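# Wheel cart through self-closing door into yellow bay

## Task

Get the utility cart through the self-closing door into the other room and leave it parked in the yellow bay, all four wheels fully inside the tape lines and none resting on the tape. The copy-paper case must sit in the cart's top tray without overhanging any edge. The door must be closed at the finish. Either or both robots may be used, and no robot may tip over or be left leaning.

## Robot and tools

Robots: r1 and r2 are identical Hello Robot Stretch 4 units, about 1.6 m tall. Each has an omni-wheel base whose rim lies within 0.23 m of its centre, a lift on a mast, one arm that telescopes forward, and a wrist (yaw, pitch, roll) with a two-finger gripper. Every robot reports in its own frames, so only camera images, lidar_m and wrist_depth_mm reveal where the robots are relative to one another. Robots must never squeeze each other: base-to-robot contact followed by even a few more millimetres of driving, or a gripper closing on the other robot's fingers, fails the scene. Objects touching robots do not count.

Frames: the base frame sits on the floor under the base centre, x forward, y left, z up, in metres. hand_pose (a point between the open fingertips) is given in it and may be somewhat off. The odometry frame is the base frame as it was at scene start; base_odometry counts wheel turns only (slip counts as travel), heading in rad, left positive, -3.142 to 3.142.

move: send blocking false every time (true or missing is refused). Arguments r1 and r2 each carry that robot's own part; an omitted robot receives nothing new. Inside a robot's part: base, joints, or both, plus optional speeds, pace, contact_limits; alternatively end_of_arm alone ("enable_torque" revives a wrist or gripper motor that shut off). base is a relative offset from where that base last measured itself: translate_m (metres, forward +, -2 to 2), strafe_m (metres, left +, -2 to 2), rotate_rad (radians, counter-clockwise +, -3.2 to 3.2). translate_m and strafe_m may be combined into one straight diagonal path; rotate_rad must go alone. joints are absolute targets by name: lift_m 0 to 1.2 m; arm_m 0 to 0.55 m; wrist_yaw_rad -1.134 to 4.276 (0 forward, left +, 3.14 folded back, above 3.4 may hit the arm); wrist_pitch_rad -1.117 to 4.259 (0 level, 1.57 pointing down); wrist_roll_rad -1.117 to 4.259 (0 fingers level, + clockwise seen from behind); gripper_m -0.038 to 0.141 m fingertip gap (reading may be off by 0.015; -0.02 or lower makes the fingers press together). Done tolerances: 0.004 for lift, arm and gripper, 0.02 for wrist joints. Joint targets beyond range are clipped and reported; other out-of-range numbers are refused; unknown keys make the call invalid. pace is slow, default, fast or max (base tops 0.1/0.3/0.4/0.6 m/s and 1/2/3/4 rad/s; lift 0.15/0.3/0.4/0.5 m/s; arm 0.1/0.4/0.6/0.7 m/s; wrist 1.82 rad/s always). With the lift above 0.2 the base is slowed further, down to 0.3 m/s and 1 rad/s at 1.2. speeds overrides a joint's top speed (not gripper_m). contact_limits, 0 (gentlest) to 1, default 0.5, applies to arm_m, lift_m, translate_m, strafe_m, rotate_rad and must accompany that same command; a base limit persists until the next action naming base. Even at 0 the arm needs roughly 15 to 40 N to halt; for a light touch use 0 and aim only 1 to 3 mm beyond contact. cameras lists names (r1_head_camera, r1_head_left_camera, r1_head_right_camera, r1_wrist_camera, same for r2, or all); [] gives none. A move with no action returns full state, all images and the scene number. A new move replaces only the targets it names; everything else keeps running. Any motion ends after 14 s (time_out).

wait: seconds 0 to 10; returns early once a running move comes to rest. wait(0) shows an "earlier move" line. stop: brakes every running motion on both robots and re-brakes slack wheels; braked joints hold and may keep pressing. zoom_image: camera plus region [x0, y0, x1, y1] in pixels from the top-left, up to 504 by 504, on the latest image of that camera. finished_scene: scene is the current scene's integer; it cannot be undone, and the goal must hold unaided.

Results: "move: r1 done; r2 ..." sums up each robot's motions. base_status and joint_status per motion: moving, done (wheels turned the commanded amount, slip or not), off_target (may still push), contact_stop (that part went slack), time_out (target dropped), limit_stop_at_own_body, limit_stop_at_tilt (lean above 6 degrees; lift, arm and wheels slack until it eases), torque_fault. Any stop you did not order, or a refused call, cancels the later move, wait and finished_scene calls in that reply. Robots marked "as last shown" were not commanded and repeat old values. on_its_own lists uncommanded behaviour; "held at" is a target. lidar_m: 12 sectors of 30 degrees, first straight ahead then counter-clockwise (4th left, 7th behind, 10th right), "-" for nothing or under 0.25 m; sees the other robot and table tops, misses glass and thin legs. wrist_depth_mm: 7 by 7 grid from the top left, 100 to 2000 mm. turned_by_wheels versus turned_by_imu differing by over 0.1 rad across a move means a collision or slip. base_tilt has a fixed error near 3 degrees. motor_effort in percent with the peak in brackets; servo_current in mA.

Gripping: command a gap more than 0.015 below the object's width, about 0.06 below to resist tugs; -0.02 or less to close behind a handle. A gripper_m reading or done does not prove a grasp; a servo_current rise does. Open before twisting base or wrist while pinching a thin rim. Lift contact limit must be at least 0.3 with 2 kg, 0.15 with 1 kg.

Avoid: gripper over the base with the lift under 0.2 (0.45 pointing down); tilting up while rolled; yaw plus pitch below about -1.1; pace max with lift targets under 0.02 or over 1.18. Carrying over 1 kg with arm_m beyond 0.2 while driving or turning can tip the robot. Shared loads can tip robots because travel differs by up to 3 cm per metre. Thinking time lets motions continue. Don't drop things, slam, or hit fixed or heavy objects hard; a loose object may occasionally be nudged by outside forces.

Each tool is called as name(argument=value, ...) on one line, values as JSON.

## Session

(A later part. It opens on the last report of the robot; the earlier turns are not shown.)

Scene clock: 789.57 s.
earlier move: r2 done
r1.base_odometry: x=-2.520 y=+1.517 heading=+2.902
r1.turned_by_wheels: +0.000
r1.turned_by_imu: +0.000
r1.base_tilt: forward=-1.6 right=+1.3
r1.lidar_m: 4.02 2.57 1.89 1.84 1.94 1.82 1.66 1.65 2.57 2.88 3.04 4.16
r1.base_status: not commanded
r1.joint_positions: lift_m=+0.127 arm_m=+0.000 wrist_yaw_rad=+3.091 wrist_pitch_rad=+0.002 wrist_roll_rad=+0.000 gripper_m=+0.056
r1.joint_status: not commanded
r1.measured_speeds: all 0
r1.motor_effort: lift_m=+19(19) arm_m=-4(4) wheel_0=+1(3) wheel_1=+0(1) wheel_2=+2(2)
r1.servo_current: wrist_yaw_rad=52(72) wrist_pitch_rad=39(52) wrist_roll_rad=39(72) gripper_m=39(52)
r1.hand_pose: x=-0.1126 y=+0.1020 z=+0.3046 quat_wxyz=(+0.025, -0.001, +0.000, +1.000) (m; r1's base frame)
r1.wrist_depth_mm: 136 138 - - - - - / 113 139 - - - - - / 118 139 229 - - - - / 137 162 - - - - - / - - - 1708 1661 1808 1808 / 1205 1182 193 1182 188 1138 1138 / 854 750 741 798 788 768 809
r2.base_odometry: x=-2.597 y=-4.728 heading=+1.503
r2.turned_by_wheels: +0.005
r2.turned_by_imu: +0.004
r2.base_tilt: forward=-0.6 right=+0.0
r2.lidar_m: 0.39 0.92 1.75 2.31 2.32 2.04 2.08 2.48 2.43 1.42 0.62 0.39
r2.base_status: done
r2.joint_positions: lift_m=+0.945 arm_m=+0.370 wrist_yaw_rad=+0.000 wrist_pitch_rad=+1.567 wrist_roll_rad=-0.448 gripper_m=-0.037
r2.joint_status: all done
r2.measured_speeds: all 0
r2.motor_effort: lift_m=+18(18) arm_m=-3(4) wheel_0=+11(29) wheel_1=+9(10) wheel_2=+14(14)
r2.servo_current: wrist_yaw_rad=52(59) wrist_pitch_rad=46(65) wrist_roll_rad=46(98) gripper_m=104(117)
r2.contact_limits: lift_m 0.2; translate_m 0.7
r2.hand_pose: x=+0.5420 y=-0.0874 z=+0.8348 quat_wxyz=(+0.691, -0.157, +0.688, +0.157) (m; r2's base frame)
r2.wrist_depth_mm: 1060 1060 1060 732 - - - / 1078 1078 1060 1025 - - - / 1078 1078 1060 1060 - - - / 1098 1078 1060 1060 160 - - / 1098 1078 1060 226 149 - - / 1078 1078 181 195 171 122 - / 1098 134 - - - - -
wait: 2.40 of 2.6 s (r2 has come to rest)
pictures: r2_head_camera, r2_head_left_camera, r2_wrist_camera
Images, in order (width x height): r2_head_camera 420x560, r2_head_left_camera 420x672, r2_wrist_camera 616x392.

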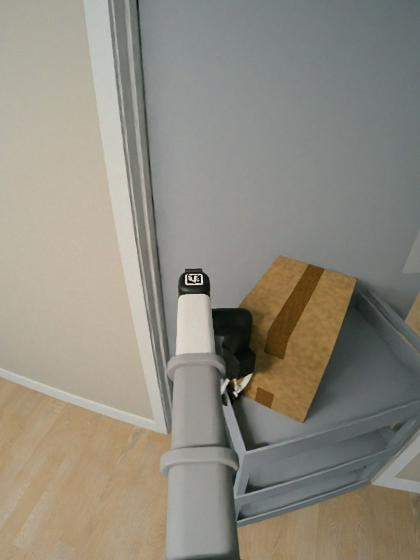

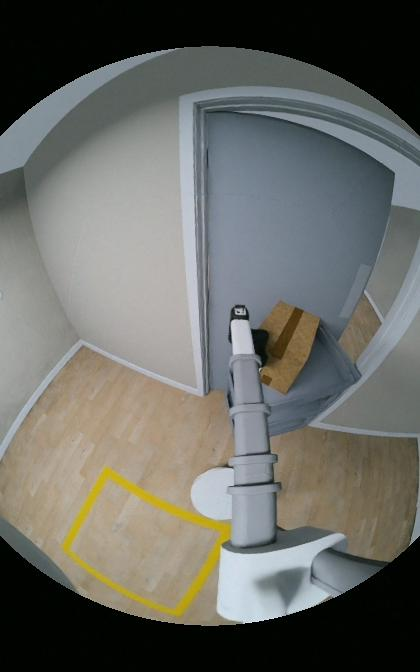

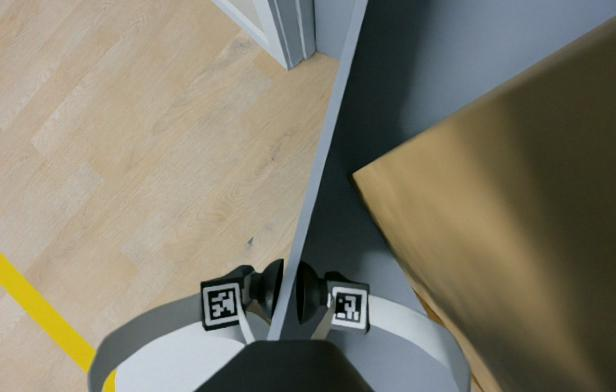

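move(blocking=false, r2={"base":{"translate_m":-0.17,"strafe_m":0.06},"pace":"slow","contact_limits":{"translate_m":0.7}})

wait(seconds=2.6, cameras=["r2_wrist_camera","r2_head_left_camera","r2_head_camera"])

Scene clock: 794.13 s.
move: r2 moving
r1: as last shown
r1.lidar_m: 4.01 2.58 1.92 1.83 1.93 1.83 1.66 1.65 2.59 2.88 3.03 4.17
r1.motor_effort: lift_m=+19(19) arm_m=-4(4) wheel_0=+2(2) wheel_1=+0(1) wheel_2=+2(2)
r1.servo_current: wrist_yaw_rad=46(59) wrist_pitch_rad=39(52) wrist_roll_rad=59(59) gripper_m=39(46)
r1.wrist_depth_mm: 136 139 - - - - - / 113 139 - - - - - / 118 139 229 - - - - / 137 162 - - - - - / - - - 1708 1661 1808 1756 / 1182 1205 195 1182 187 1160 1138 / 866 759 750 798 788 759 809
r2.base_odometry: x=-2.602 y=-4.740 heading=+1.504
r2.turned_by_wheels: +0.001
r2.turned_by_imu: +0.001
r2.base_tilt: forward=-0.7 right=+0.0
r2.lidar_m: 0.43 0.96 1.79 2.29 2.29 2.03 2.02 2.44 2.43 1.42 0.63 0.39
r2.base_status: translate_m moving; strafe_m moving
r2.joint_positions: lift_m=+0.945 arm_m=+0.370 wrist_yaw_rad=+0.000 wrist_pitch_rad=+1.567 wrist_roll_rad=-0.448 gripper_m=-0.037
r2.joint_status: not commanded
r2.measured_speeds: translate_m=-0.048 strafe_m=+0.017 rotate_rad=+0.000 lift_m=+0.000 arm_m=+0.000 wrist_yaw_rad=+0.000 wrist_pitch_rad=+0.000 wrist_roll_rad=+0.000
r2.motor_effort: lift_m=+18(18) arm_m=-4(4) wheel_0=+2(14) wheel_1=-2(7) wheel_2=+14(17)
r2.servo_current: wrist_yaw_rad=33(52) wrist_pitch_rad=46(46) wrist_roll_rad=52(59) gripper_m=111(111)
r2.contact_limits: lift_m 0.2; translate_m 0.7
r2.hand_pose: x=+0.5420 y=-0.0874 z=+0.8348 quat_wxyz=(+0.691, -0.157, +0.688, +0.157) (m; r2's base frame)
r2.wrist_depth_mm: 1078 1042 1060 809 - - - / 1078 1078 1060 1025 - - - / 1078 1078 1060 1078 - - - / 1078 1060 1060 1060 162 - - / 1078 1078 1042 209 171 - - / 1078 1078 180 197 177 141 - / 1078 131 - - - 121 -
pictures: none

Scene clock: 796.67 s.
earlier move: r2 done
r1.base_odometry: x=-2.520 y=+1.517 heading=+2.902
r1.turned_by_wheels: +0.000
r1.turned_by_imu: +0.000
r1.base_tilt: forward=-1.6 right=+1.3
r1.lidar_m: 4.02 2.58 1.90 1.84 1.94 1.80 1.70 1.78 2.58 2.88 3.04 4.15
r1.base_status: not commanded
r1.joint_positions: lift_m=+0.127 arm_m=+0.000 wrist_yaw_rad=+3.091 wrist_pitch_rad=+0.002 wrist_roll_rad=+0.000 gripper_m=+0.056
r1.joint_status: not commanded
r1.measured_speeds: all 0
r1.motor_effort: lift_m=+19(19) arm_m=-4(4) wheel_0=+2(3) wheel_1=+0(1) wheel_2=+2(2)
r1.servo_current: wrist_yaw_rad=46(65) wrist_pitch_rad=46(52) wrist_roll_rad=46(65) gripper_m=39(52)
r1.hand_pose: x=-0.1126 y=+0.1020 z=+0.3046 quat_wxyz=(+0.025, -0.001, +0.000, +1.000) (m; r1's base frame)
r1.wrist_depth_mm: 136 138 - - - - - / 113 139 - - - - - / 117 139 229 - - - - / 137 162 - - - - - / 1661 - - 1661 1618 1863 1756 / 1182 1182 193 1205 187 1160 1118 / 854 750 759 788 788 759 809
r2.base_odometry: x=-2.668 y=-4.893 heading=+1.503
r2.turned_by_wheels: -0.001
r2.turned_by_imu: +0.000
r2.base_tilt: forward=-0.7 right=+0.0
r2.lidar_m: 0.42 1.15 2.14 2.30 2.08 1.85 1.86 2.27 2.44 1.74 0.63 0.37
r2.base_status: done
r2.joint_positions: lift_m=+0.945 arm_m=+0.370 wrist_yaw_rad=-0.001 wrist_pitch_rad=+1.572 wrist_roll_rad=-0.448 gripper_m=-0.037
r2.joint_status: not commanded
r2.measured_speeds: translate_m=+0.000 strafe_m=+0.000 rotate_rad=+0.002 lift_m=+0.000 arm_m=+0.000 wrist_yaw_rad=-0.004 wrist_pitch_rad=+0.005 wrist_roll_rad=+0.000
r2.motor_effort: lift_m=+18(18) arm_m=-3(4) wheel_0=-1(14) wheel_1=-4(7) wheel_2=+4(17)
r2.servo_current: wrist_yaw_rad=59(59) wrist_pitch_rad=39(46) wrist_roll_rad=46(59) gripper_m=104(111)
r2.contact_limits: lift_m 0.2; translate_m 0.7
r2.hand_pose: x=+0.5404 y=-0.0874 z=+0.8348 quat_wxyz=(+0.689, -0.156, +0.690, +0.157) (m; r2's base frame)
r2.wrist_depth_mm: 1060 1060 1042 1042 - - - / 1060 1060 1060 1025 - - - / 1060 1060 1042 1042 - - - / 1078 1078 1078 1060 166 - - / 1118 1098 1060 1078 164 - - / 1098 1060 182 197 176 - - / 1098 144 - - - - -
wait: 2.53 of 2.6 s (r2 has come to rest)
pictures: r2_head_camera, r2_head_left_camera, r2_wrist_camera
Images, in order (width x height): r2_head_camera 420x560, r2_head_left_camera 420x672, r2_wrist_camera 616x392.

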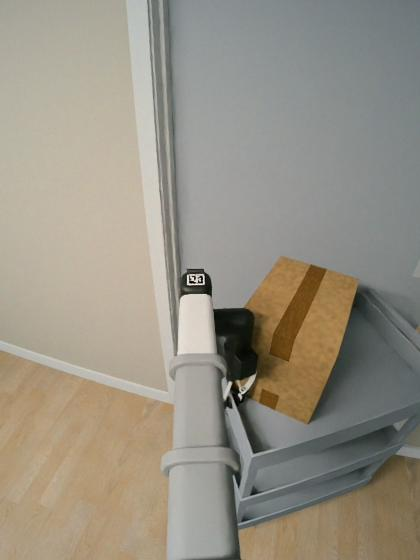

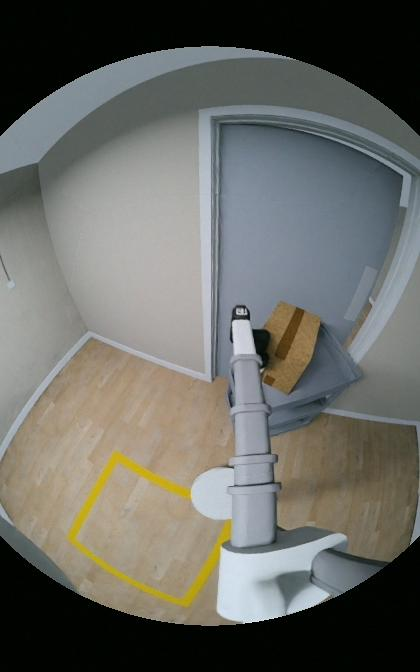

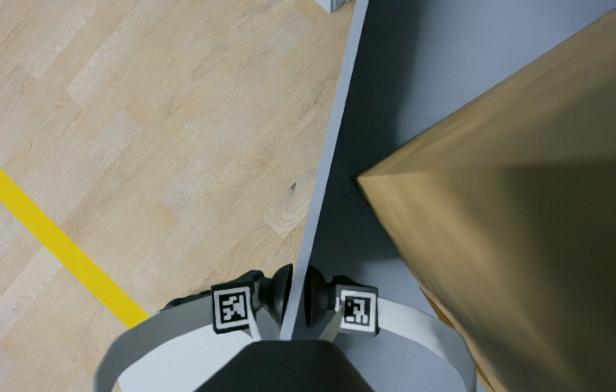

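move(blocking=false, r2={"base":{"translate_m":-0.42,"strafe_m":0.1},"pace":"slow","contact_limits":{"translate_m":0.7}})

wait(seconds=5, cameras=["r2_wrist_camera","r2_head_left_camera","r2_head_camera"])

Scene clock: 803.80 s.
move: r2 moving
r1: as last shown
r1.lidar_m: 4.00 2.57 1.91 1.83 1.91 1.81 1.74 1.79 2.60 2.88 3.04 4.16
r1.motor_effort: lift_m=+19(19) arm_m=-4(4) wheel_0=+2(2) wheel_1=+0(1) wheel_2=+2(2)
r1.servo_current: wrist_yaw_rad=52(52) wrist_pitch_rad=52(52) wrist_roll_rad=52(72) gripper_m=39(46)
r1.wrist_depth_mm: 136 138 - - - - - / 114 139 - - - - - / 118 140 228 - - - - / 137 162 - - - - - / 1708 - - 1708 1576 1808 1808 / 1182 1205 194 1160 188 1138 1118 / 842 759 759 798 798 778 809
r2.base_odometry: x=-2.672 y=-4.905 heading=+1.503
r2.turned_by_wheels: +0.000
r2.turned_by_imu: +0.001
r2.base_tilt: forward=-0.7 right=+0.1
r2.lidar_m: 0.40 1.17 2.20 2.29 2.08 1.83 1.83 2.23 2.41 1.75 0.64 0.39
r2.base_status: translate_m moving; strafe_m moving
r2.joint_positions: lift_m=+0.945 arm_m=+0.370 wrist_yaw_rad=-0.001 wrist_pitch_rad=+1.573 wrist_roll_rad=-0.448 gripper_m=-0.037
r2.joint_status: not commanded
r2.measured_speeds: translate_m=-0.048 strafe_m=+0.011 rotate_rad=+0.001 lift_m=+0.000 arm_m=+0.000 wrist_yaw_rad=+0.000 wrist_pitch_rad=+0.000 wrist_roll_rad=+0.000
r2.motor_effort: lift_m=+18(18) arm_m=-3(4) wheel_0=-3(5) wheel_1=-3(5) wheel_2=+10(10)
r2.servo_current: wrist_yaw_rad=39(52) wrist_pitch_rad=39(46) wrist_roll_rad=52(52) gripper_m=98(111)
r2.contact_limits: lift_m 0.2; translate_m 0.7
r2.hand_pose: x=+0.5403 y=-0.0874 z=+0.8348 quat_wxyz=(+0.689, -0.156, +0.690, +0.157) (m; r2's base frame)
r2.wrist_depth_mm: 1060 1060 1042 1025 - - - / 1078 1042 1060 1042 - - - / 1078 1078 1042 1060 - - - / 1098 1078 1060 1060 163 - - / 1078 1078 1078 1042 155 - - / 1098 1078 183 196 178 134 - / 1078 143 - - - 114 -
pictures: none

Scene clock: 808.80 s.
earlier move: r2 moving
r1.base_odometry: x=-2.520 y=+1.517 heading=+2.902
r1.turned_by_wheels: +0.000
r1.turned_by_imu: +0.000
r1.base_tilt: forward=-1.6 right=+1.3
r1.lidar_m: 4.02 2.58 1.89 1.83 1.93 1.82 1.74 1.86 2.56 2.88 3.02 4.15
r1.base_status: not commanded
r1.joint_positions: lift_m=+0.127 arm_m=+0.000 wrist_yaw_rad=+3.091 wrist_pitch_rad=+0.002 wrist_roll_rad=+0.000 gripper_m=+0.056
r1.joint_status: not commanded
r1.measured_speeds: all 0
r1.motor_effort: lift_m=+19(19) arm_m=-4(4) wheel_0=+2(3) wheel_1=+0(1) wheel_2=+2(2)
r1.servo_current: wrist_yaw_rad=46(72) wrist_pitch_rad=46(52) wrist_roll_rad=59(72) gripper_m=39(52)
r1.hand_pose: x=-0.1126 y=+0.1020 z=+0.3046 quat_wxyz=(+0.025, -0.001, +0.000, +1.000) (m; r1's base frame)
r1.wrist_depth_mm: 136 138 - - - - - / 113 139 - - - - - / 117 139 229 - - - - / 137 162 - - - - - / 1661 - - 1661 1661 1808 1756 / 1182 1182 193 1182 187 1182 1118 / 842 750 750 798 788 788 809
r2.base_odometry: x=-2.796 y=-5.305 heading=+1.503
r2.turned_by_wheels: +0.000
r2.turned_by_imu: +0.000
r2.base_tilt: forward=-0.7 right=+0.0
r2.lidar_m: 0.48 1.68 2.33 2.33 1.62 1.43 1.46 1.74 2.39 2.42 0.94 0.43
r2.base_status: translate_m moving; strafe_m moving
r2.joint_positions: lift_m=+0.945 arm_m=+0.370 wrist_yaw_rad=+0.000 wrist_pitch_rad=+1.569 wrist_roll_rad=-0.450 gripper_m=-0.037
r2.joint_status: not commanded
r2.measured_speeds: all 0
r2.motor_effort: lift_m=+18(18) arm_m=-4(4) wheel_0=+0(11) wheel_1=-2(8) wheel_2=+9(13)
r2.servo_current: wrist_yaw_rad=46(65) wrist_pitch_rad=39(46) wrist_roll_rad=52(65) gripper_m=98(111)
r2.contact_limits: lift_m 0.2; translate_m 0.7
r2.hand_pose: x=+0.5413 y=-0.0874 z=+0.8348 quat_wxyz=(+0.690, -0.158, +0.689, +0.158) (m; r2's base frame)
r2.wrist_depth_mm: 1060 1078 1042 1042 - - - / 1060 1078 1078 1042 - - - / 1078 1060 1060 1060 - - - / 1060 1060 1060 1060 167 - - / 1078 1060 1078 1060 - 132 - / 1078 1078 183 197 177 173 - / 1078 1078 - - - - 252
wait: 5.00 s; no rest
pictures: r2_head_camera, r2_head_left_camera, r2_wrist_camera
Images, in order (width x height): r2_head_camera 420x560, r2_head_left_camera 420x672, r2_wrist_camera 616x392.

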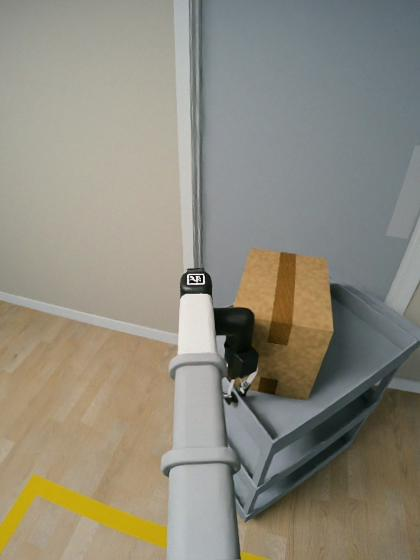

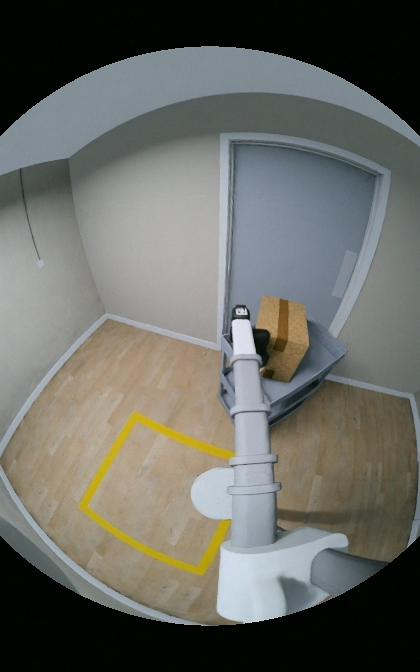

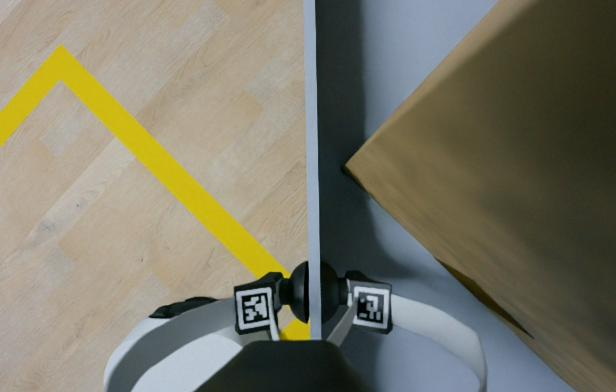

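move(blocking=false, r2={"base":{"translate_m":-0.39,"strafe_m":0.225},"joints":{"wrist_roll_rad":-0.85},"speeds":{"wrist_roll_rad":0.1},"pace":"slow","contact_limits":{"translate_m":0.7}})

wait(seconds=5.3, cameras=["r2_wrist_camera","r2_head_left_camera"])

Scene clock: 842.47 s.
earlier move: r2 done
move: r2 moving
r1: as last shown
r1.lidar_m: 4.02 2.58 1.91 1.84 1.91 1.83 1.73 1.86 2.58 2.91 3.01 4.15
r1.motor_effort: lift_m=+19(19) arm_m=-4(4) wheel_0=+2(2) wheel_1=+0(1) wheel_2=+2(2)
r1.servo_current: wrist_yaw_rad=59(59) wrist_pitch_rad=39(46) wrist_roll_rad=33(72) gripper_m=39(46)
r1.wrist_depth_mm: 136 138 - - - - - / 113 139 - - - - - / 118 140 228 - - - - / 137 162 - - - - - / 1661 - - 1708 1618 1863 1808 / 1205 1229 195 1205 187 1160 1138 / 842 750 759 798 788 778 809
r2.base_odometry: x=-2.804 y=-5.317 heading=+1.503
r2.turned_by_wheels: -0.001
r2.turned_by_imu: +0.000
r2.base_tilt: forward=-0.7 right=+0.0
r2.lidar_m: 0.50 1.68 2.34 2.34 1.60 1.41 1.42 1.72 2.41 2.41 0.95 0.44
r2.base_status: translate_m moving; strafe_m moving
r2.joint_positions: lift_m=+0.945 arm_m=+0.370 wrist_yaw_rad=+0.000 wrist_pitch_rad=+1.569 wrist_roll_rad=-0.492 gripper_m=-0.037
r2.joint_status: wrist_roll_rad moving
r2.measured_speeds: translate_m=-0.048 strafe_m=+0.028 rotate_rad=-0.002 lift_m=+0.000 arm_m=+0.000 wrist_yaw_rad=+0.000 wrist_pitch_rad=+0.000 wrist_roll_rad=-0.099
r2.motor_effort: lift_m=+18(18) arm_m=-4(4) wheel_0=-15(15) wheel_1=-3(4) wheel_2=+8(12)
r2.servo_current: wrist_yaw_rad=52(65) wrist_pitch_rad=39(46) wrist_roll_rad=39(78) gripper_m=104(111)
r2.contact_limits: lift_m 0.2; translate_m 0.7
r2.hand_pose: x=+0.5415 y=-0.0874 z=+0.8348 quat_wxyz=(+0.686, -0.172, +0.685, +0.172) (m; r2's base frame)
r2.wrist_depth_mm: 1078 1060 1025 1042 - - - / 1060 1098 1042 1042 - - - / 1060 1042 1042 1025 - - - / 1060 1060 1078 1060 168 - - / 1078 1060 1078 1060 - 129 - / 1060 1078 184 198 178 168 - / 1078 1078 - - - - -
pictures: none

Scene clock: 847.60 s.
earlier move: r2 done
r1.base_odometry: x=-2.520 y=+1.517 heading=+2.902
r1.turned_by_wheels: +0.000
r1.turned_by_imu: +0.000
r1.base_tilt: forward=-1.6 right=+1.2
r1.lidar_m: 4.01 2.58 1.89 1.83 1.95 1.79 1.72 1.84 2.59 2.89 3.03 4.16
r1.base_status: not commanded
r1.joint_positions: lift_m=+0.127 arm_m=+0.000 wrist_yaw_rad=+3.091 wrist_pitch_rad=+0.002 wrist_roll_rad=+0.000 gripper_m=+0.056
r1.joint_status: not commanded
r1.measured_speeds: all 0
r1.motor_effort: lift_m=+19(19) arm_m=-4(4) wheel_0=+2(3) wheel_1=+0(1) wheel_2=+1(2)
r1.servo_current: wrist_yaw_rad=52(78) wrist_pitch_rad=52(52) wrist_roll_rad=52(72) gripper_m=39(46)
r1.hand_pose: x=-0.1126 y=+0.1020 z=+0.3046 quat_wxyz=(+0.025, -0.001, +0.000, +1.000) (m; r1's base frame)
r1.wrist_depth_mm: 136 139 - - - - - / 114 139 - - - - - / 117 140 228 - - - - / 137 162 - - - - - / 1708 - - 1708 1618 1808 1756 / 1182 1182 194 1182 187 1138 1138 / 854 759 759 788 798 778 820
r2.base_odometry: x=-3.047 y=-5.679 heading=+1.503
r2.turned_by_wheels: +0.000
r2.turned_by_imu: -0.004
r2.base_tilt: forward=-0.7 right=+0.0
r2.lidar_m: 0.47 2.18 2.22 1.83 1.11 0.99 1.00 1.22 2.23 2.48 2.05 0.43
r2.base_status: done
r2.joint_positions: lift_m=+0.945 arm_m=+0.370 wrist_yaw_rad=+0.000 wrist_pitch_rad=+1.570 wrist_roll_rad=-0.844 gripper_m=-0.037
r2.joint_status: all done
r2.measured_speeds: all 0
r2.motor_effort: lift_m=+18(18) arm_m=-3(4) wheel_0=-9(18) wheel_1=-1(5) wheel_2=+2(12)
r2.servo_current: wrist_yaw_rad=46(65) wrist_pitch_rad=46(52) wrist_roll_rad=46(98) gripper_m=104(111)
r2.contact_limits: lift_m 0.2; translate_m 0.7
r2.hand_pose: x=+0.5412 y=-0.0874 z=+0.8348 quat_wxyz=(+0.645, -0.290, +0.645, +0.289) (m; r2's base frame)
r2.wrist_depth_mm: 1078 1042 1060 1042 1025 - - / 1098 1078 1042 1060 - - - / 1098 1078 1060 1042 - 139 - / 1098 1078 1060 1060 159 - - / 1118 1078 1060 1060 198 118 - / 1078 - 182 199 178 137 - / 1078 - - - - 127 -
wait: 5.13 of 5.3 s (r2 has come to rest)
pictures: r2_head_left_camera, r2_wrist_camera
Images, in order (width x height): r2_head_left_camera 420x672, r2_wrist_camera 616x392.

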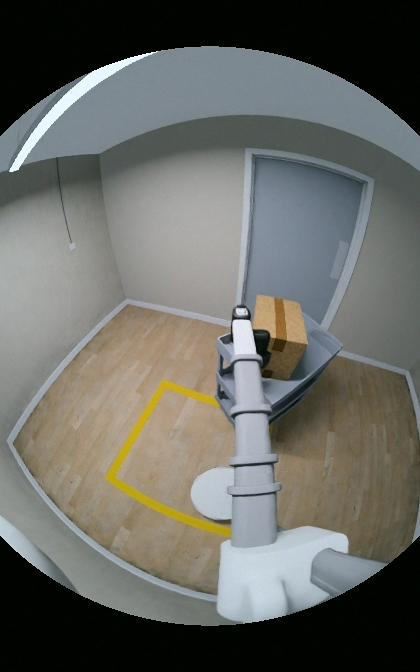

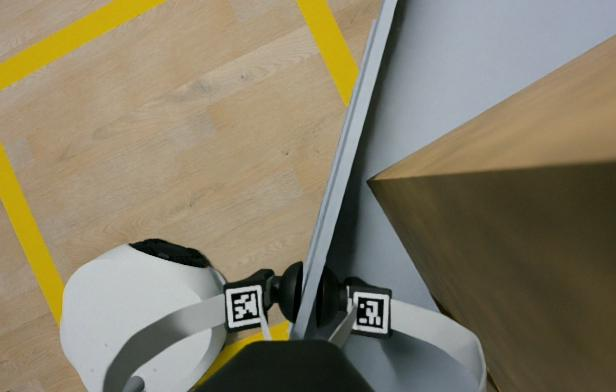

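move(blocking=false, r2={"base":{"translate_m":-0.48,"strafe_m":0.265},"joints":{"wrist_roll_rad":-1.1},"speeds":{"wrist_roll_rad":0.15},"pace":"slow","contact_limits":{"translate_m":0.7}})

wait(seconds=6.3, cameras=["r2_wrist_camera","r2_head_left_camera","r2_head_right_camera"])

Scene clock: 864.13 s.
move: r2 moving
r1: as last shown
r1.base_tilt: forward=-1.6 right=+1.3
r1.lidar_m: 4.02 2.59 1.90 1.82 1.92 1.80 1.73 1.85 2.57 2.89 3.02 4.14
r1.motor_effort: lift_m=+19(19) arm_m=-4(4) wheel_0=+2(2) wheel_1=+0(0) wheel_2=+2(2)
r1.servo_current: wrist_yaw_rad=46(59) wrist_pitch_rad=39(52) wrist_roll_rad=52(65) gripper_m=39(46)
r1.wrist_depth_mm: 136 138 - - - - - / 113 139 - - - - - / 118 140 228 - - - - / 137 162 - - - - - / 1756 - - 1618 1618 1756 1808 / 1205 1182 194 1182 188 1182 1118 / 842 759 750 798 798 788 809
r2.base_odometry: x=-3.055 y=-5.691 heading=+1.501
r2.turned_by_wheels: -0.001
r2.turned_by_imu: -0.001
r2.base_tilt: forward=-0.6 right=+0.1
r2.lidar_m: 0.47 2.20 2.22 1.86 1.12 0.98 1.00 1.19 2.23 2.51 2.06 0.41
r2.base_status: translate_m moving; strafe_m moving
r2.joint_positions: lift_m=+0.945 arm_m=+0.370 wrist_yaw_rad=+0.000 wrist_pitch_rad=+1.570 wrist_roll_rad=-0.909 gripper_m=-0.037
r2.joint_status: wrist_roll_rad moving
r2.measured_speeds: translate_m=-0.047 strafe_m=+0.027 rotate_rad=+0.000 lift_m=+0.000 arm_m=+0.000 wrist_yaw_rad=+0.000 wrist_pitch_rad=+0.000 wrist_roll_rad=-0.149
r2.motor_effort: lift_m=+18(18) arm_m=-3(4) wheel_0=-14(19) wheel_1=-3(3) wheel_2=+5(7)
r2.servo_current: wrist_yaw_rad=39(52) wrist_pitch_rad=39(46) wrist_roll_rad=39(91) gripper_m=98(104)
r2.contact_limits: lift_m 0.2; translate_m 0.7
r2.hand_pose: x=+0.5412 y=-0.0874 z=+0.8348 quat_wxyz=(+0.636, -0.310, +0.635, +0.310) (m; r2's base frame)
r2.wrist_depth_mm: 1060 1060 1042 1042 1042 - - / 1060 1060 1042 1042 512 - - / 1078 1078 1042 1042 - 159 - / 1098 1078 1060 1042 173 - - / 1060 1078 1060 1060 220 118 - / 1078 - 183 196 176 141 - / 1098 - - - - 131 -
pictures: none

Scene clock: 870.27 s.
earlier move: r2 done
r1.base_odometry: x=-2.520 y=+1.517 heading=+2.902
r1.turned_by_wheels: +0.000
r1.turned_by_imu: +0.000
r1.base_tilt: forward=-1.5 right=+1.2
r1.lidar_m: 4.02 2.57 1.93 1.82 1.91 1.80 1.73 1.84 2.57 2.88 3.02 4.16
r1.base_status: not commanded
r1.joint_positions: lift_m=+0.127 arm_m=+0.000 wrist_yaw_rad=+3.091 wrist_pitch_rad=+0.002 wrist_roll_rad=+0.000 gripper_m=+0.056
r1.joint_status: not commanded
r1.measured_speeds: all 0
r1.motor_effort: lift_m=+19(19) arm_m=-3(4) wheel_0=+2(3) wheel_1=+0(1) wheel_2=+2(2)
r1.servo_current: wrist_yaw_rad=39(65) wrist_pitch_rad=33(52) wrist_roll_rad=52(72) gripper_m=46(52)
r1.hand_pose: x=-0.1126 y=+0.1020 z=+0.3046 quat_wxyz=(+0.025, -0.001, +0.000, +1.000) (m; r1's base frame)
r1.wrist_depth_mm: 136 138 - - - - - / 114 139 - - - - - / 117 139 228 - - - - / 137 162 - - - - - / 1661 - - 1661 1661 1808 1808 / 1229 1205 195 1205 188 1182 1138 / 842 768 759 798 788 778 809
r2.base_odometry: x=-3.345 y=-6.139 heading=+1.502
r2.turned_by_wheels: +0.000
r2.turned_by_imu: -0.003
r2.base_tilt: forward=-0.7 right=+0.0
r2.lidar_m: 0.50 2.41 2.14 0.86 0.51 0.45 0.45 0.54 1.03 2.61 2.67 0.42
r2.base_status: done
r2.joint_positions: lift_m=+0.945 arm_m=+0.370 wrist_yaw_rad=+0.000 wrist_pitch_rad=+1.570 wrist_roll_rad=-1.093 gripper_m=-0.037
r2.joint_status: all done
r2.measured_speeds: all 0
r2.motor_effort: lift_m=+18(18) arm_m=-4(4) wheel_0=-7(21) wheel_1=-6(9) wheel_2=+2(7)
r2.servo_current: wrist_yaw_rad=59(65) wrist_pitch_rad=39(52) wrist_roll_rad=52(104) gripper_m=104(111)
r2.contact_limits: lift_m 0.2; translate_m 0.7
r2.hand_pose: x=+0.5412 y=-0.0874 z=+0.8348 quat_wxyz=(+0.605, -0.368, +0.604, +0.367) (m; r2's base frame)
r2.wrist_depth_mm: 1078 1060 1042 1042 1025 - - / 1078 1060 1042 1042 1025 - - / 1098 1078 1060 1042 - 176 - / 1098 1098 1060 1060 184 118 - / 1118 - 1060 1060 186 124 - / 1118 - 181 202 179 136 - / 1078 1098 1060 - - 128 -
wait: 6.13 of 6.3 s (r2 has come to rest)
pictures: r2_head_left_camera, r2_head_right_camera, r2_wrist_camera
Images, in order (width x height): r2_head_left_camera 420x672, r2_head_right_camera 420x672, r2_wrist_camera 616x392.

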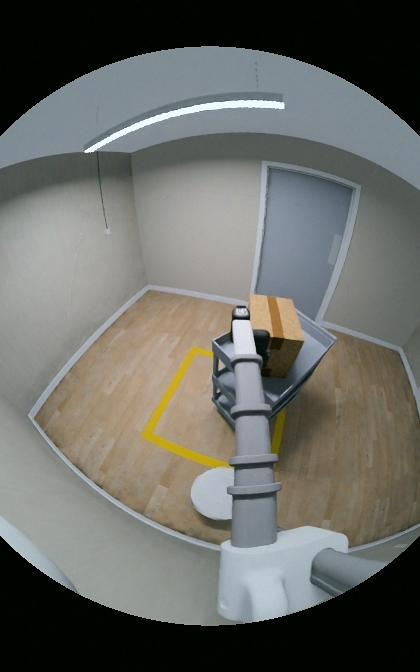

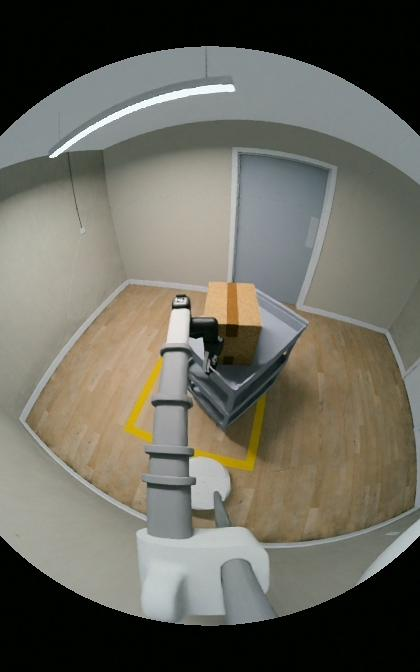

